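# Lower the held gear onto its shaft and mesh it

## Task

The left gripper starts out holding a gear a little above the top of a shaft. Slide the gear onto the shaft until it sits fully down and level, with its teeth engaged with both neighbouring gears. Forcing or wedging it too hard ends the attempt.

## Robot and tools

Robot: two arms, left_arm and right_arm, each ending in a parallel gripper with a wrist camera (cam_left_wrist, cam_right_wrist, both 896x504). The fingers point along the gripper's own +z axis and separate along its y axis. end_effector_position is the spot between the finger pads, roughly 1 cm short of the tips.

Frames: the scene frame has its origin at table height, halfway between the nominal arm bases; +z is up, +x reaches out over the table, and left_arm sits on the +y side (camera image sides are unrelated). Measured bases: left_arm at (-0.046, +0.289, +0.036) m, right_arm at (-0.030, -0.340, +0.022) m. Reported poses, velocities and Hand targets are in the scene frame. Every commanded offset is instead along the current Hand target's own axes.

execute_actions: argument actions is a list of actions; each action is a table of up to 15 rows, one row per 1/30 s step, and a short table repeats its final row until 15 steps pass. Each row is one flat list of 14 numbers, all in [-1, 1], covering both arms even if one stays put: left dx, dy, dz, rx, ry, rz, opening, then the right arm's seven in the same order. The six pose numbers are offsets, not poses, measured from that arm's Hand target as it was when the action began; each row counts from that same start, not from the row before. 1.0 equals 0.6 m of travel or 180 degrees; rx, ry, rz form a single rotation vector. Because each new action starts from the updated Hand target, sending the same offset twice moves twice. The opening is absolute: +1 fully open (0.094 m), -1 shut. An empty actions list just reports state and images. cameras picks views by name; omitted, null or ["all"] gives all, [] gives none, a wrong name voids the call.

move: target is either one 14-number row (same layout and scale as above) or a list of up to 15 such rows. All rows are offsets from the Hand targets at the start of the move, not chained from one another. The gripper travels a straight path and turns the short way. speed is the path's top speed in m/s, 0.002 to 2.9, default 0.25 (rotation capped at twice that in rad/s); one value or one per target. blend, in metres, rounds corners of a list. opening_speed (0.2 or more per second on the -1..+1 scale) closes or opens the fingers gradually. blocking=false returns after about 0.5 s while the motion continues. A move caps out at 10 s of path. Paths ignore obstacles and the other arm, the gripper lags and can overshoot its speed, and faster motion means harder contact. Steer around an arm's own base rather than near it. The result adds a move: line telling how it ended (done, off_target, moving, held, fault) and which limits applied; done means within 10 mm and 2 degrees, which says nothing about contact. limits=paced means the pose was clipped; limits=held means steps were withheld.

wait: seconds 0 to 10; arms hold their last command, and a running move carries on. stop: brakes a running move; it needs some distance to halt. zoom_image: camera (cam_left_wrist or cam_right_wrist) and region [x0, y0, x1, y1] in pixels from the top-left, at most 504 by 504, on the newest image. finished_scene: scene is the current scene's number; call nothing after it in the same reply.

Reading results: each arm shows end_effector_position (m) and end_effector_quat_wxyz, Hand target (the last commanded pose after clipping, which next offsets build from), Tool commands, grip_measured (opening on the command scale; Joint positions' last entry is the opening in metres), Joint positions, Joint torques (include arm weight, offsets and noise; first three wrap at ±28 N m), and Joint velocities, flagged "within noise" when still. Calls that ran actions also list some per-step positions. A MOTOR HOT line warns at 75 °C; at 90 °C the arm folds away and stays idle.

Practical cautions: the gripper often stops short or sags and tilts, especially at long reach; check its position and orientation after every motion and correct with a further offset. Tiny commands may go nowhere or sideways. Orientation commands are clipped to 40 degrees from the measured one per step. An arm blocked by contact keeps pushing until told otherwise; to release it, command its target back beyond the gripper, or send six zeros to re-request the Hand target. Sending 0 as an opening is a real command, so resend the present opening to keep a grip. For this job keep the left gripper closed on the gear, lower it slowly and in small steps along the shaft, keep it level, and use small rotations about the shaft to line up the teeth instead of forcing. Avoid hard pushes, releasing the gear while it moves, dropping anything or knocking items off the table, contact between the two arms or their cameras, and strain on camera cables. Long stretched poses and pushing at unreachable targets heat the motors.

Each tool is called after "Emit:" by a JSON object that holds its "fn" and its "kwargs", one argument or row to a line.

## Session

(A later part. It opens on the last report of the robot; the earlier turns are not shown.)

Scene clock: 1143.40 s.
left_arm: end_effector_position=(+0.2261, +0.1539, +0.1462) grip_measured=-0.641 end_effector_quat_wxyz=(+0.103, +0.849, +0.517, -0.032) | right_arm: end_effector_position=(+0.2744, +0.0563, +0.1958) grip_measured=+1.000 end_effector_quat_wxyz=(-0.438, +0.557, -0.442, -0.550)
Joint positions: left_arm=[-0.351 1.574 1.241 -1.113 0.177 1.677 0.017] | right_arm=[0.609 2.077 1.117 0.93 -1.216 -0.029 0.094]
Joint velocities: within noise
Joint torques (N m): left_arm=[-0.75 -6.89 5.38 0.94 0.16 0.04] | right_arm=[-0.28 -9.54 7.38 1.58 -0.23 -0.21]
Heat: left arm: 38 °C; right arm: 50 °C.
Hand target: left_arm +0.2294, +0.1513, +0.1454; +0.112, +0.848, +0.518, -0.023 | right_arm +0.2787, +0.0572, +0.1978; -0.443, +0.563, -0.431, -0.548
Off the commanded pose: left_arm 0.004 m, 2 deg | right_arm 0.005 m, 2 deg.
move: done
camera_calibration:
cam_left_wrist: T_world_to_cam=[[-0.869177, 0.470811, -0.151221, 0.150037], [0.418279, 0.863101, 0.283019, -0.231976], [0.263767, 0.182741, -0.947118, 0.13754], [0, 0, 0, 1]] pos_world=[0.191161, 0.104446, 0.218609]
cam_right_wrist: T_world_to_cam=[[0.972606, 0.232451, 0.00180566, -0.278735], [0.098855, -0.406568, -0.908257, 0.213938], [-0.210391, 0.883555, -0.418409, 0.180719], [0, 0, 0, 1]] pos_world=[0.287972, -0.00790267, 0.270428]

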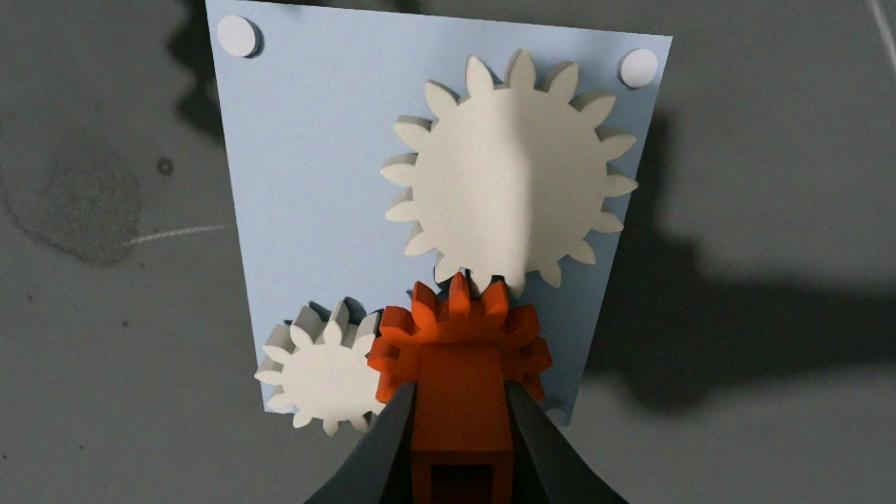

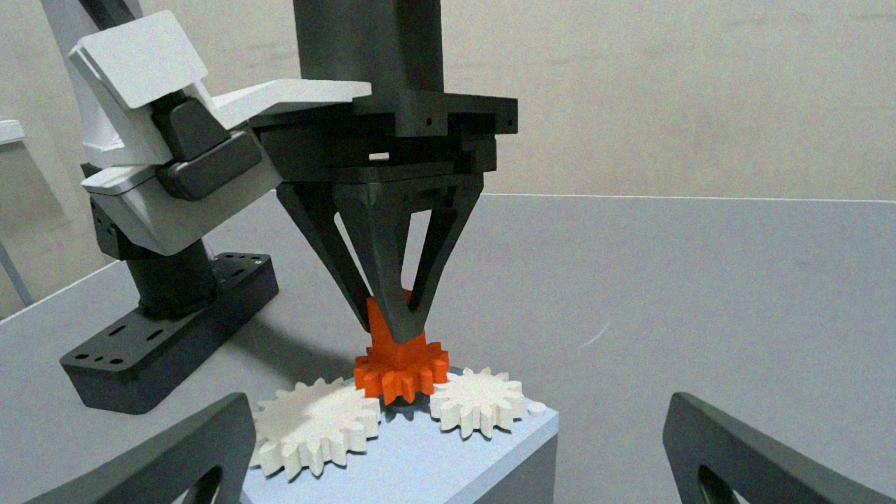

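Emit:
{"fn": "move", "kwargs": {
  "target": [0,0,0.001,0,0,-0.02,-1,0,0,0,0,0,0,1],
  "speed": 0.03
}}

Emit:
{"fn": "zoom_image", "kwargs": {
  "camera": "cam_right_wrist",
  "region": [300, 280, 540, 480]
}}

Scene clock: 1154.00 s.
left_arm: end_effector_position=(+0.2261, +0.1539, +0.1462) grip_measured=-0.641 end_effector_quat_wxyz=(+0.102, +0.832, +0.544, -0.035) | right_arm: end_effector_position=(+0.2744, +0.0563, +0.1958) grip_measured=+1.000 end_effector_quat_wxyz=(-0.438, +0.557, -0.442, -0.550)
Joint positions: left_arm=[-0.351 1.574 1.241 -1.113 0.177 1.613 0.017] | right_arm=[0.609 2.077 1.117 0.93 -1.216 -0.029 0.094]
Joint velocities: within noise
Joint torques (N m): left_arm=[-0.94 -6.76 5.26 1.01 0.14 0.05] | right_arm=[-0.34 -9.55 7.47 1.58 -0.23 -0.21]
Heat: left arm: 38 °C; right arm: 50 °C.
Hand target: left_arm +0.2294, +0.1512, +0.1448; +0.111, +0.831, +0.544, -0.026 | right_arm +0.2787, +0.0572, +0.1978; -0.443, +0.563, -0.431, -0.548
Off the commanded pose: left_arm 0.005 m, 2 deg | right_arm 0.005 m, 2 deg.
move: done
camera_calibration:
cam_left_wrist: T_world_to_cam=[[-0.899011, 0.414672, -0.140809, 0.163928], [0.366869, 0.888725, 0.274911, -0.223191], [0.239138, 0.195489, -0.951103, 0.14169], [0, 0, 0, 1]] pos_world=[0.195372, 0.10268, 0.219202]
cam_right_wrist: T_world_to_cam=[[0.972606, 0.232451, 0.00180566, -0.278735], [0.098855, -0.406568, -0.908257, 0.213938], [-0.210391, 0.883555, -0.418409, 0.180719], [0, 0, 0, 1]] pos_world=[0.287972, -0.00790267, 0.270428]

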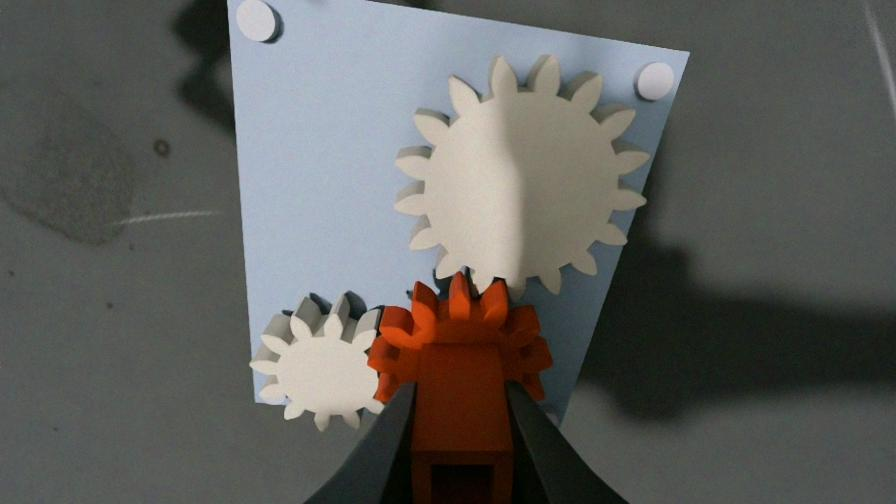

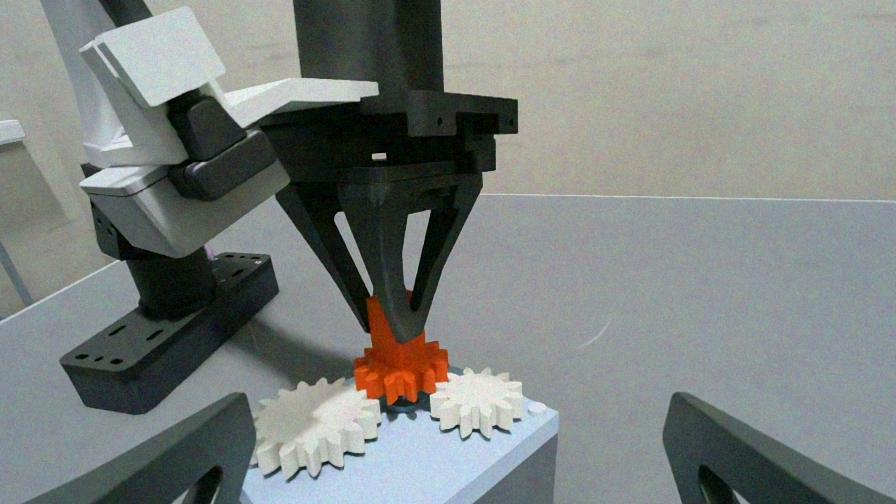

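Scaled by 2.100 from the camera's 896x504 image, which has a finer 1280x720 frame.

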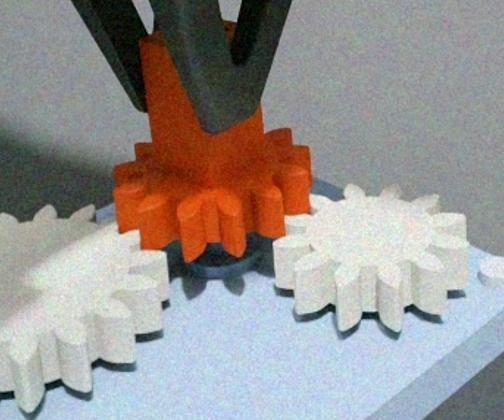

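Emit:
{"fn": "move", "kwargs": {
  "target": [0,0,0.001,0,0,-0.02,-1,0,0,0,0,0,0,1],
  "speed": 0.03
}}

Emit:
{"fn": "zoom_image", "kwargs": {
  "camera": "cam_right_wrist",
  "region": [300, 280, 540, 480]
}}

Emit:
{"fn": "zoom_image", "kwargs": {
  "camera": "cam_left_wrist",
  "region": [250, 220, 560, 450]
}}

Scene clock: 1165.33 s.
left_arm: end_effector_position=(+0.2270, +0.1536, +0.1432) grip_measured=-0.641 end_effector_quat_wxyz=(+0.103, +0.814, +0.571, -0.037) | right_arm: end_effector_position=(+0.2744, +0.0563, +0.1958) grip_measured=+1.000 end_effector_quat_wxyz=(-0.438, +0.557, -0.442, -0.550)
Joint positions: left_arm=[-0.351 1.574 1.229 -1.095 0.177 1.547 0.017] | right_arm=[0.609 2.077 1.117 0.93 -1.216 -0.029 0.094]
Joint velocities: within noise
Joint torques (N m): left_arm=[-0.98 -6.75 6.38 0.82 0.16 0.09] | right_arm=[-0.24 -9.66 7.36 1.59 -0.23 -0.2]
Heat: left arm: 37 °C; right arm: 50 °C.
Hand target: left_arm +0.2295, +0.1510, +0.1442; +0.111, +0.814, +0.570, -0.030 | right_arm +0.2787, +0.0572, +0.1978; -0.443, +0.563, -0.431, -0.548
Off the commanded pose: left_arm 0.004 m, 1 deg | right_arm 0.005 m, 2 deg.
move: done
camera_calibration:
cam_left_wrist: T_world_to_cam=[[-0.925032, 0.355111, -0.134952, 0.178675], [0.311096, 0.91199, 0.267382, -0.212283], [0.218025, 0.205354, -0.954094, 0.14236], [0, 0, 0, 1]] pos_world=[0.200282, 0.100916, 0.216698]
cam_right_wrist: T_world_to_cam=[[0.972606, 0.232451, 0.00180566, -0.278735], [0.098855, -0.406568, -0.908257, 0.213938], [-0.210391, 0.883555, -0.418409, 0.180719], [0, 0, 0, 1]] pos_world=[0.287972, -0.00790267, 0.270428]

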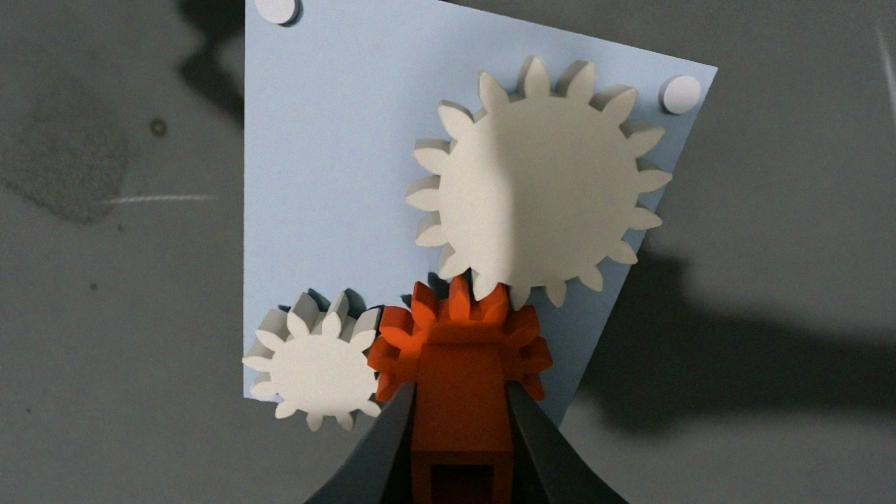

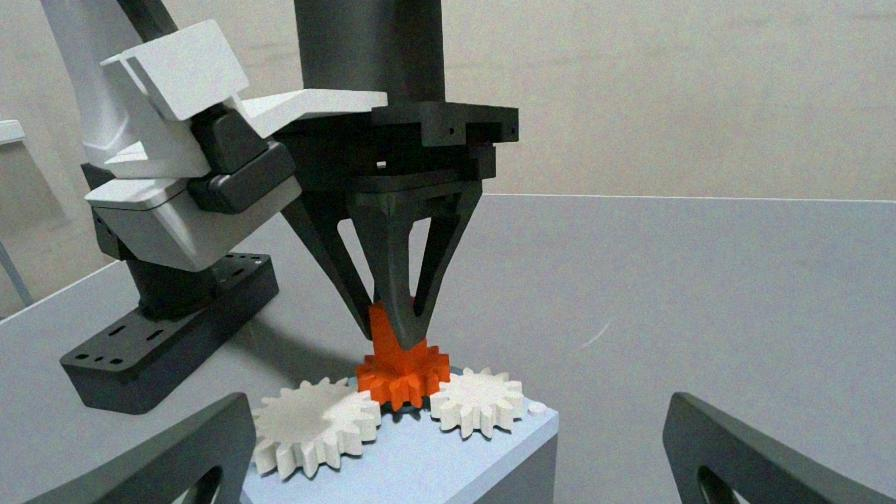

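Scaled by 2.100 from the camera's 896x504 image, which has a finer 1280x720 frame.

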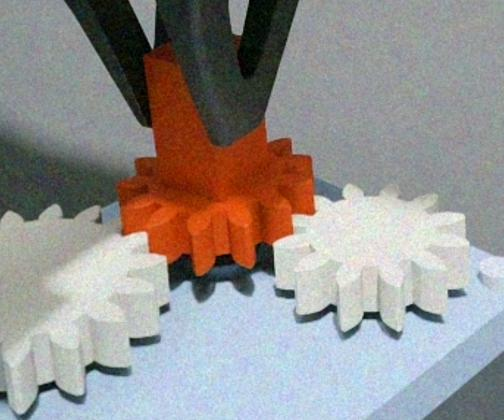

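Scaled by 1.626 from the camera's 896x504 image, which has a finer 1280x720 frame.

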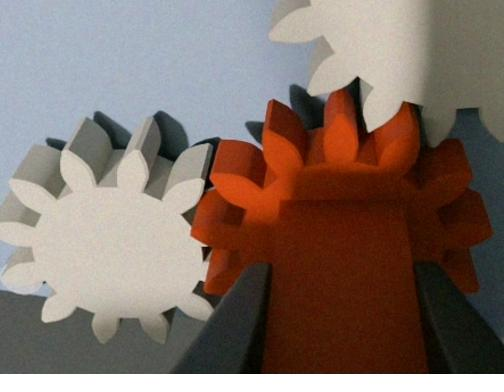

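Emit:
{"fn": "move", "kwargs": {
  "target": [0,0,0.004,0,0,0,-1,0,0,0,0,0,0,1],
  "speed": 0.03
}}

Emit:
{"fn": "zoom_image", "kwargs": {
  "camera": "cam_right_wrist",
  "region": [300, 280, 540, 480]
}}

Scene clock: 1176.13 s.
left_arm: end_effector_position=(+0.2270, +0.1529, +0.1415) grip_measured=-0.641 end_effector_quat_wxyz=(+0.103, +0.814, +0.570, -0.037) | right_arm: end_effector_position=(+0.2744, +0.0563, +0.1958) grip_measured=+1.000 end_effector_quat_wxyz=(-0.438, +0.557, -0.442, -0.550)
Joint positions: left_arm=[-0.353 1.574 1.222 -1.087 0.177 1.544 0.017] | right_arm=[0.609 2.077 1.117 0.93 -1.216 -0.029 0.094]
Joint velocities: within noise
Joint torques (N m): left_arm=[-0.9 -6.58 6.27 0.86 0.14 0.06] | right_arm=[-0.38 -9.54 7.41 1.58 -0.23 -0.21]
Heat: left arm: 37 °C; right arm: 50 °C.
Hand target: left_arm +0.2297, +0.1505, +0.1419; +0.111, +0.814, +0.570, -0.030 | right_arm +0.2787, +0.0572, +0.1978; -0.443, +0.563, -0.431, -0.548
Off the commanded pose: left_arm 0.004 m, 1 deg | right_arm 0.005 m, 2 deg.
move: done
camera_calibration:
cam_left_wrist: T_world_to_cam=[[-0.924872, 0.354966, -0.136424, 0.178915], [0.310728, 0.912226, 0.267004, -0.211054], [0.219226, 0.204553, -0.95399, 0.140818], [0, 0, 0, 1]] pos_world=[0.200183, 0.100216, 0.215099]
cam_right_wrist: T_world_to_cam=[[0.972616, 0.23241, 0.00217355, -0.278837], [0.0991663, -0.406509, -0.908249, 0.213846], [-0.210202, 0.883593, -0.418424, 0.180669], [0, 0, 0, 1]] pos_world=[0.287972, -0.00790265, 0.270428]

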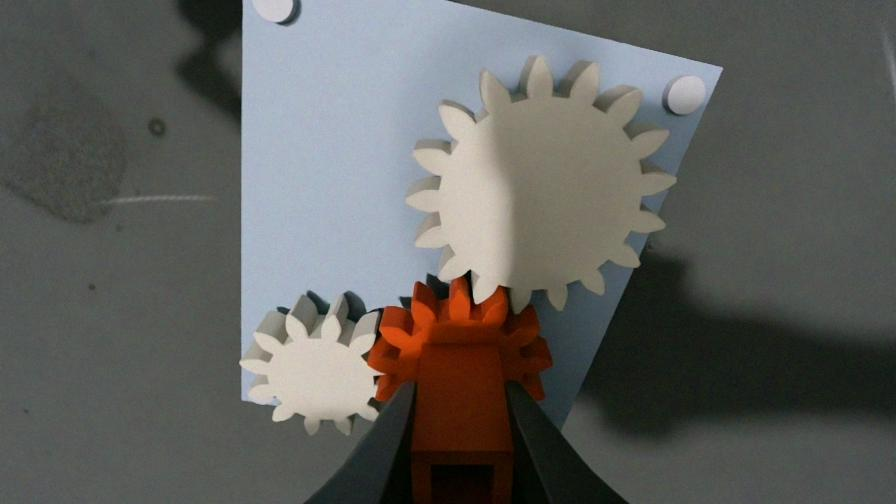

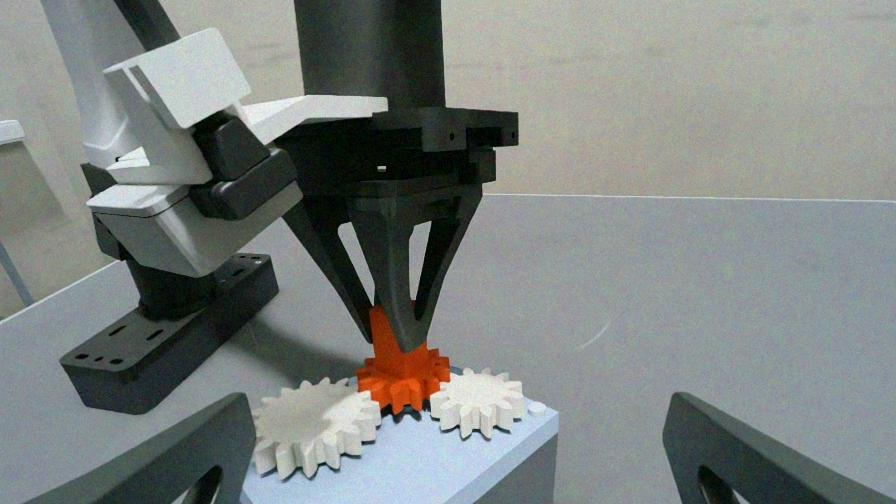

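Scaled by 2.100 from the camera's 896x504 image, which has a finer 1280x720 frame.

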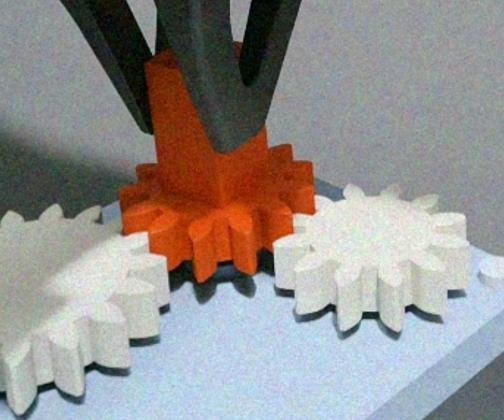

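Emit:
{"fn": "move", "kwargs": {
  "target": [0,0,0.005,0,0,0,-1,0,0,0,0,0,0,1],
  "speed": 0.03,
  "cameras": []
}}

Emit:
{"fn": "move", "kwargs": {
  "target": [0,0,0.004,0,0,0,-1,0,0,0,0,0,0,1],
  "speed": 0.03
}}

Emit:
{"fn": "zoom_image", "kwargs": {
  "camera": "cam_right_wrist",
  "region": [300, 280, 540, 480]
}}

Scene clock: 1182.80 s.
left_arm: end_effector_position=(+0.2271, +0.1529, +0.1394) grip_measured=-0.641 end_effector_quat_wxyz=(+0.104, +0.813, +0.571, -0.036) | right_arm: end_effector_position=(+0.2744, +0.0563, +0.1958) grip_measured=+1.000 end_effector_quat_wxyz=(-0.438, +0.557, -0.442, -0.550)
Joint positions: left_arm=[-0.353 1.574 1.213 -1.076 0.176 1.542 0.017] | right_arm=[0.609 2.077 1.117 0.93 -1.216 -0.029 0.094]
Joint velocities: within noise
Joint torques (N m): left_arm=[-1.03 -6.41 6.27 0.85 0.13 0.1] | right_arm=[-0.28 -9.61 7.46 1.58 -0.22 -0.2]
Heat: left arm: 37 °C; right arm: 50 °C.
Hand target: left_arm +0.2299, +0.1499, +0.1390; +0.111, +0.814, +0.570, -0.030 | right_arm +0.2787, +0.0572, +0.1978; -0.443, +0.563, -0.431, -0.548
Off the commanded pose: left_arm 0.004 m, 1 deg | right_arm 0.005 m, 2 deg.
move: done
No camera images: "cameras" was empty.

Scene clock: 1183.50 s.
left_arm: end_effector_position=(+0.2267, +0.1520, +0.1376) grip_measured=-0.641 end_effector_quat_wxyz=(+0.104, +0.814, +0.570, -0.036) | right_arm: end_effector_position=(+0.2744, +0.0563, +0.1958) grip_measured=+1.000 end_effector_quat_wxyz=(-0.438, +0.557, -0.442, -0.550)
Joint positions: left_arm=[-0.356 1.574 1.206 -1.068 0.176 1.541 0.017] | right_arm=[0.609 2.077 1.117 0.93 -1.216 -0.029 0.094]
Joint velocities: within noise
Joint torques (N m): left_arm=[-0.8 -6.12 6.24 0.89 0.14 0.1] | right_arm=[-0.2 -9.52 7.41 1.58 -0.24 -0.18]
Heat: left arm: 37 °C; right arm: 50 °C.
Hand target: left_arm +0.2300, +0.1494, +0.1365; +0.110, +0.814, +0.570, -0.030 | right_arm +0.2787, +0.0572, +0.1978; -0.443, +0.563, -0.431, -0.548
Off the commanded pose: left_arm 0.004 m, 1 deg | right_arm 0.005 m, 2 deg.
move: done
camera_calibration:
cam_left_wrist: T_world_to_cam=[[-0.924558, 0.35497, -0.138521, 0.178571], [0.310323, 0.912407, 0.266858, -0.209008], [0.221114, 0.20374, -0.953729, 0.136925], [0, 0, 0, 1]] pos_world=[0.199683, 0.0994155, 0.2111]
cam_right_wrist: T_world_to_cam=[[0.972616, 0.23241, 0.00217355, -0.278837], [0.0991663, -0.406509, -0.908249, 0.213846], [-0.210202, 0.883593, -0.418424, 0.180669], [0, 0, 0, 1]] pos_world=[0.287972, -0.00790265, 0.270428]

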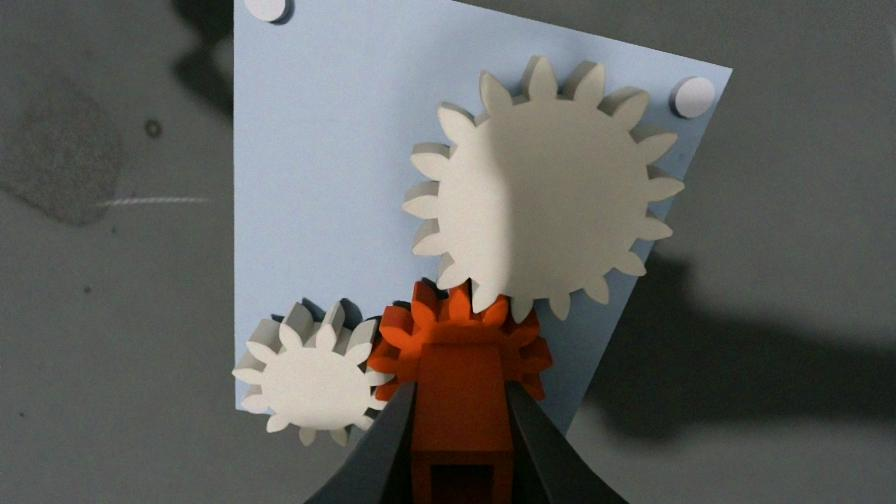

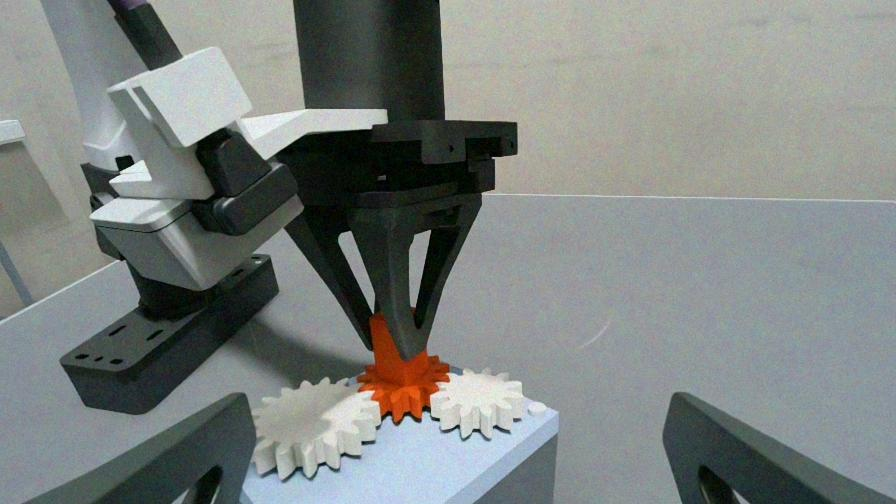

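Scaled by 2.100 from the camera's 896x504 image, which has a finer 1280x720 frame.

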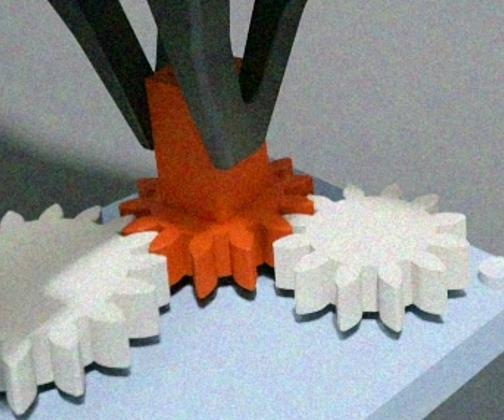

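Emit:
{"fn": "move", "kwargs": {
  "target": [0,0,0.004,0,0,0,-1,0,0,0,0,0,0,1],
  "speed": 0.03,
  "cameras": []
}}

Emit:
{"fn": "move", "kwargs": {
  "target": [0,0,0.004,0,0,0,-1,0,0,0,0,0,0,1],
  "speed": 0.03
}}

Emit:
{"fn": "zoom_image", "kwargs": {
  "camera": "cam_right_wrist",
  "region": [300, 280, 540, 480]
}}

Scene clock: 1190.10 s.
left_arm: end_effector_position=(+0.2268, +0.1520, +0.1364) grip_measured=-0.641 end_effector_quat_wxyz=(+0.105, +0.814, +0.571, -0.036) | right_arm: end_effector_position=(+0.2744, +0.0563, +0.1958) grip_measured=+1.000 end_effector_quat_wxyz=(-0.438, +0.557, -0.442, -0.550)
Joint positions: left_arm=[-0.356 1.574 1.201 -1.062 0.176 1.54 0.017] | right_arm=[0.609 2.077 1.117 0.93 -1.216 -0.029 0.094]
Joint velocities: within noise
Joint torques (N m): left_arm=[-1.03 -5.9 6.02 0.93 0.15 0.08] | right_arm=[-0.27 -9.52 7.45 1.61 -0.25 -0.21]
Heat: left arm: 37 °C; right arm: 50 °C.
Hand target: left_arm +0.2302, +0.1489, +0.1342; +0.110, +0.814, +0.570, -0.030 | right_arm +0.2787, +0.0572, +0.1978; -0.443, +0.563, -0.431, -0.548
Off the commanded pose: left_arm 0.005 m, 1 deg | right_arm 0.005 m, 2 deg.
move: done
No camera images: "cameras" was empty.

Scene clock: 1190.80 s.
left_arm: end_effector_position=(+0.2265, +0.1513, +0.1363) grip_measured=-0.641 end_effector_quat_wxyz=(+0.105, +0.814, +0.570, -0.036) | right_arm: end_effector_position=(+0.2744, +0.0563, +0.1958) grip_measured=+1.000 end_effector_quat_wxyz=(-0.438, +0.557, -0.442, -0.550)
Joint positions: left_arm=[-0.359 1.574 1.2 -1.061 0.176 1.539 0.017] | right_arm=[0.609 2.077 1.117 0.93 -1.216 -0.029 0.094]
Joint velocities: within noise
Joint torques (N m): left_arm=[-0.81 -5.63 5.52 1.04 0.14 0.09] | right_arm=[-0.35 -9.58 7.56 1.6 -0.25 -0.2]
Heat: left arm: 37 °C; right arm: 49 °C.
Hand target: left_arm +0.2305, +0.1484, +0.1320; +0.111, +0.814, +0.570, -0.030 | right_arm +0.2787, +0.0572, +0.1978; -0.443, +0.563, -0.431, -0.548
Off the commanded pose: left_arm 0.007 m, 1 deg | right_arm 0.005 m, 2 deg.
move: done
camera_calibration:
cam_left_wrist: T_world_to_cam=[[-0.924124, 0.355657, -0.13965, 0.178445], [0.310755, 0.91225, 0.266893, -0.208006], [0.222318, 0.203245, -0.953554, 0.135667], [0, 0, 0, 1]] pos_world=[0.199383, 0.0987149, 0.209801]
cam_right_wrist: T_world_to_cam=[[0.972616, 0.23241, 0.00217355, -0.278837], [0.0991663, -0.406509, -0.908249, 0.213846], [-0.210202, 0.883593, -0.418424, 0.180669], [0, 0, 0, 1]] pos_world=[0.287972, -0.00790265, 0.270428]

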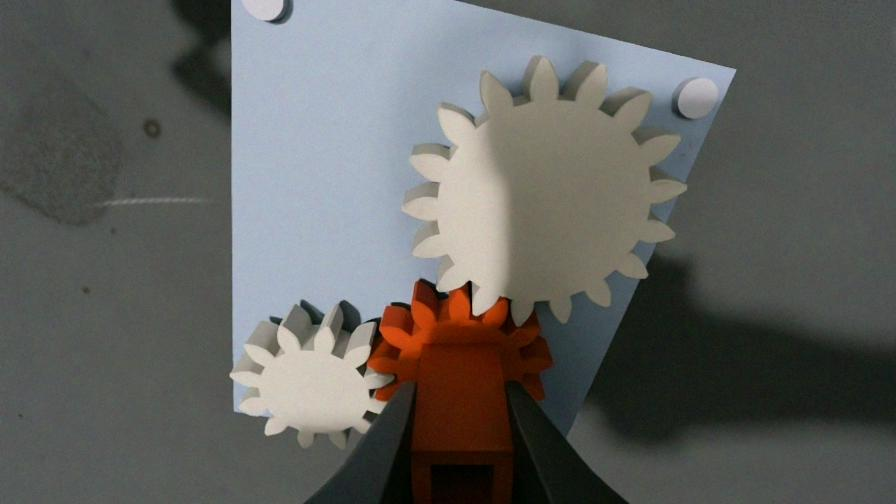

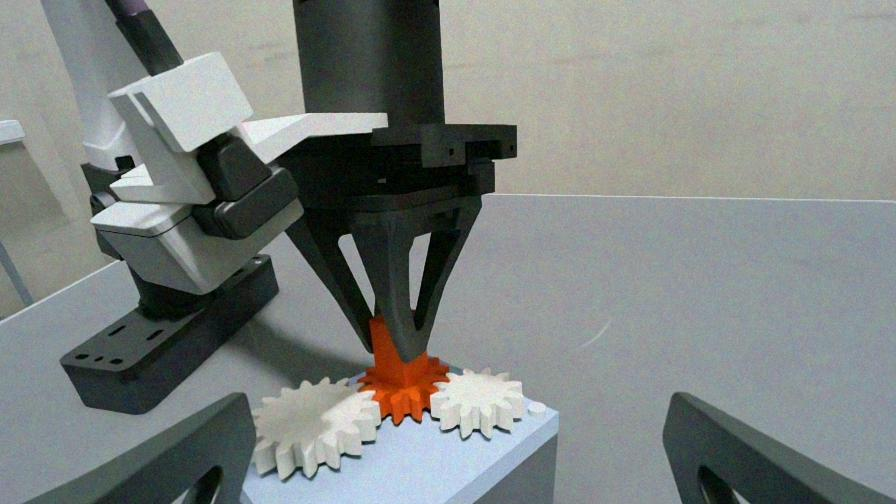

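Scaled by 2.100 from the camera's 896x504 image, which has a finer 1280x720 frame.

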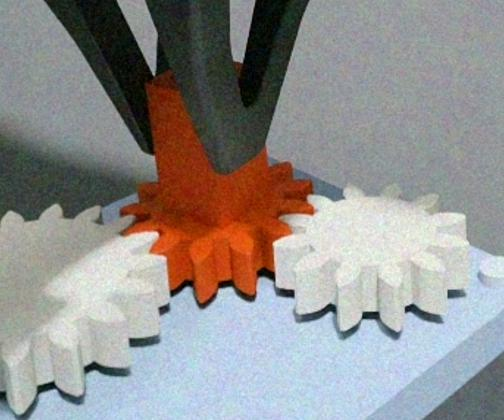

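Emit:
{"fn": "move", "kwargs": {
  "target": [0,0,-0.007,0,0,0,-1,0,0,0,0,0,0,1],
  "speed": 0.03,
  "cameras": []
}}

Emit:
{"fn": "move", "kwargs": {
  "target": [0,0,0,0,0,0,0.3,0,0,0,0,0,0,1],
  "opening_speed": 0.4
}}

Emit:
{"fn": "zoom_image", "kwargs": {
  "camera": "cam_right_wrist",
  "region": [300, 280, 540, 480]
}}

Scene clock: 1202.90 s.
left_arm: end_effector_position=(+0.2265, +0.1513, +0.1363) grip_measured=-0.641 end_effector_quat_wxyz=(+0.105, +0.814, +0.570, -0.036) | right_arm: end_effector_position=(+0.2744, +0.0563, +0.1958) grip_measured=+1.000 end_effector_quat_wxyz=(-0.438, +0.557, -0.442, -0.550)
Joint positions: left_arm=[-0.359 1.574 1.2 -1.061 0.176 1.539 0.017] | right_arm=[0.609 2.077 1.117 0.93 -1.216 -0.029 0.094]
Joint velocities: within noise
Joint torques (N m): left_arm=[-0.58 -6.01 6.52 0.85 0.14 0.1] | right_arm=[-0.23 -9.55 7.45 1.59 -0.23 -0.19]
Heat: left arm: 36 °C; right arm: 49 °C.
Hand target: left_arm +0.2302, +0.1493, +0.1360; +0.111, +0.814, +0.570, -0.030 | right_arm +0.2787, +0.0572, +0.1978; -0.443, +0.564, -0.431, -0.548
Off the commanded pose: left_arm 0.004 m, 1 deg | right_arm 0.005 m, 2 deg.
move: done
No camera images: "cameras" was empty.

Scene clock: 1206.37 s.
left_arm: end_effector_position=(+0.2273, +0.1510, +0.1364) grip_measured=+0.298 end_effector_quat_wxyz=(+0.106, +0.814, +0.570, -0.035) | right_arm: end_effector_position=(+0.2744, +0.0563, +0.1958) grip_measured=+1.000 end_effector_quat_wxyz=(-0.438, +0.557, -0.442, -0.550)
Joint positions: left_arm=[-0.359 1.574 1.2 -1.058 0.176 1.539 0.061] | right_arm=[0.609 2.077 1.117 0.93 -1.216 -0.029 0.094]
Joint velocities: within noise
Joint torques (N m): left_arm=[-0.58 -6.08 6.6 0.8 0.14 0.11] | right_arm=[-0.35 -9.52 7.46 1.58 -0.23 -0.2]
Heat: left arm: 36 °C; right arm: 49 °C.
Hand target: left_arm +0.2302, +0.1493, +0.1360; +0.111, +0.814, +0.570, -0.030 | right_arm +0.2787, +0.0572, +0.1978; -0.443, +0.564, -0.431, -0.548
Off the commanded pose: left_arm 0.003 m, 1 deg | right_arm 0.005 m, 2 deg.
move: done
camera_calibration:
cam_left_wrist: T_world_to_cam=[[-0.923836, 0.355089, -0.142967, 0.17978], [0.309439, 0.912625, 0.26714, -0.207864], [0.225334, 0.202553, -0.952994, 0.135019], [0, 0, 0, 1]] pos_world=[0.199984, 0.098515, 0.209903]
cam_right_wrist: T_world_to_cam=[[0.972616, 0.23241, 0.00217355, -0.278837], [0.0991663, -0.406509, -0.908249, 0.213846], [-0.210202, 0.883593, -0.418424, 0.180669], [0, 0, 0, 1]] pos_world=[0.287972, -0.00790265, 0.270428]

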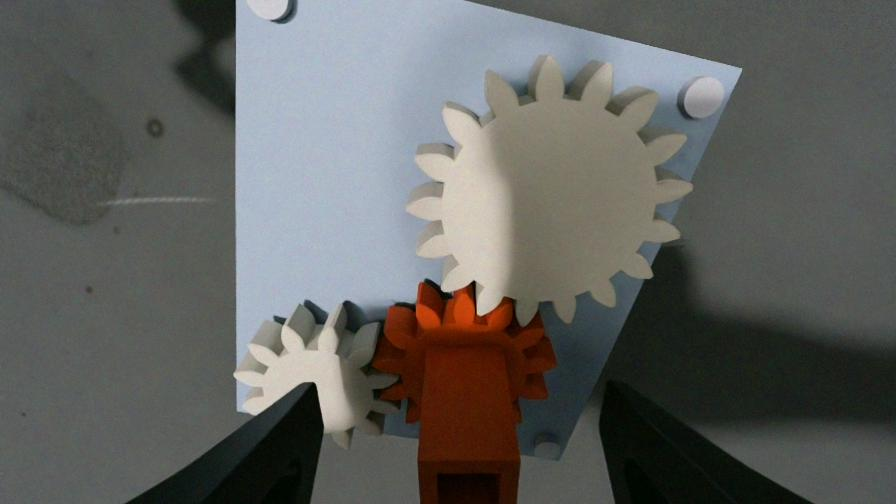

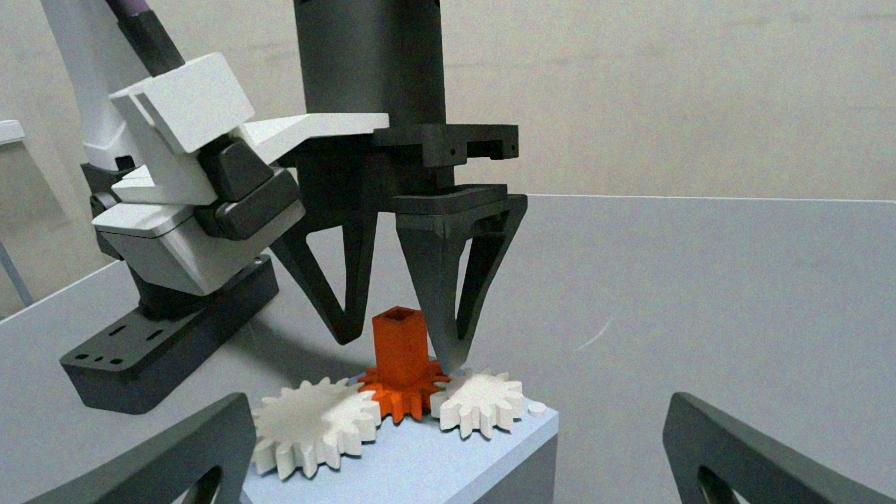

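Scaled by 2.100 from the camera's 896x504 image, which has a finer 1280x720 frame.

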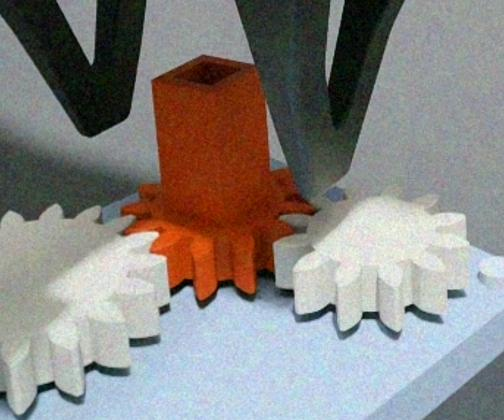

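Emit:
{"fn": "move", "kwargs": {
  "target": [0,0,-0.15,0,0,0,0.3,0,0,0,0,0,0,1],
  "speed": 0.1
}}

Emit:
{"fn": "zoom_image", "kwargs": {
  "camera": "cam_right_wrist",
  "region": [300, 280, 540, 480]
}}

Scene clock: 1211.53 s.
left_arm: end_effector_position=(+0.2219, +0.1679, +0.2123) grip_measured=+0.298 end_effector_quat_wxyz=(+0.097, +0.812, +0.574, -0.037) | right_arm: end_effector_position=(+0.2744, +0.0563, +0.1958) grip_measured=+1.000 end_effector_quat_wxyz=(-0.438, +0.557, -0.442, -0.550)
Joint positions: left_arm=[-0.312 1.556 1.488 -1.388 0.176 1.578 0.061] | right_arm=[0.609 2.077 1.117 0.93 -1.216 -0.029 0.094]
Joint velocities: within noise
Joint torques (N m): left_arm=[0.31 -7.28 8.98 0.44 0.23 0.26] | right_arm=[-0.34 -9.58 7.34 1.6 -0.25 -0.2]
Heat: left arm: 37 °C; right arm: 49 °C.
Hand target: left_arm +0.2232, +0.1685, +0.2235; +0.110, +0.814, +0.570, -0.030 | right_arm +0.2787, +0.0572, +0.1978; -0.443, +0.564, -0.431, -0.548
Off the commanded pose: left_arm 0.012 m, 2 deg | right_arm 0.005 m, 2 deg.
move: off_target (left_arm)
camera_calibration:
cam_left_wrist: T_world_to_cam=[[-0.928733, 0.348946, -0.125263, 0.178082], [0.306048, 0.912272, 0.272201, -0.242073], [0.209257, 0.214466, -0.954052, 0.206899], [0, 0, 0, 1]] pos_world=[0.196181, 0.114323, 0.285592]
cam_right_wrist: T_world_to_cam=[[0.972616, 0.23241, 0.00217355, -0.278837], [0.0991663, -0.406509, -0.908249, 0.213846], [-0.210202, 0.883593, -0.418424, 0.180669], [0, 0, 0, 1]] pos_world=[0.287972, -0.00790265, 0.270428]

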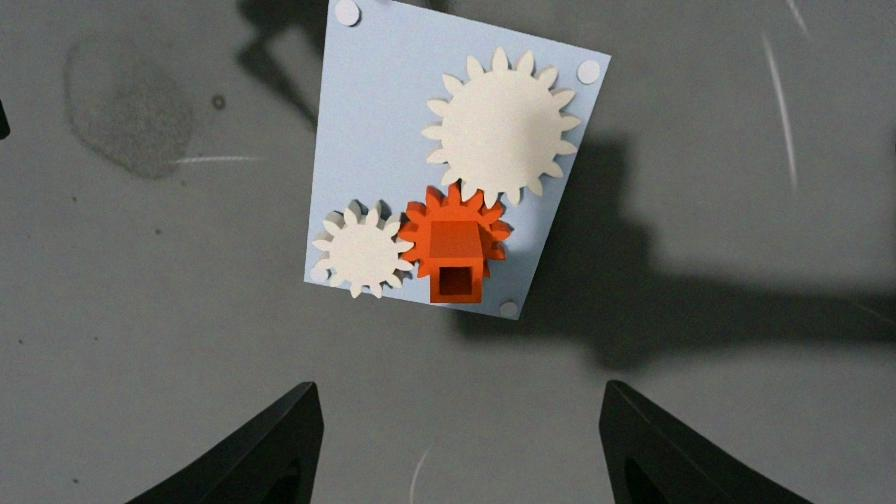

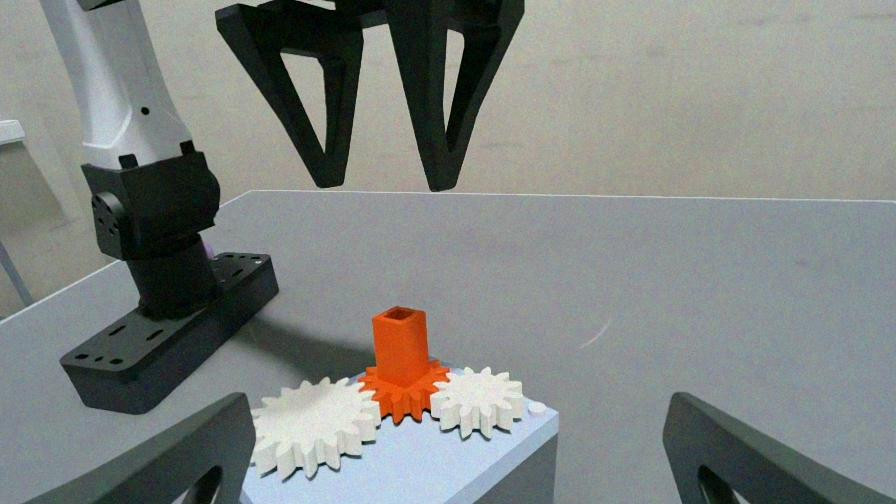

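Scaled by 2.100 from the camera's 896x504 image, which has a finer 1280x720 frame.

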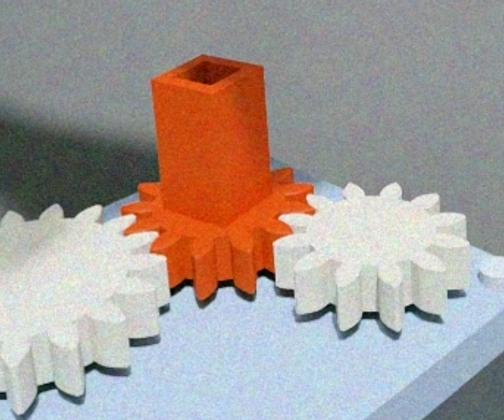

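Flush and meshed.

Emit:
{"fn": "finished_scene", "kwargs": {
  "scene": 1
}}

The scene is finished: the task was done.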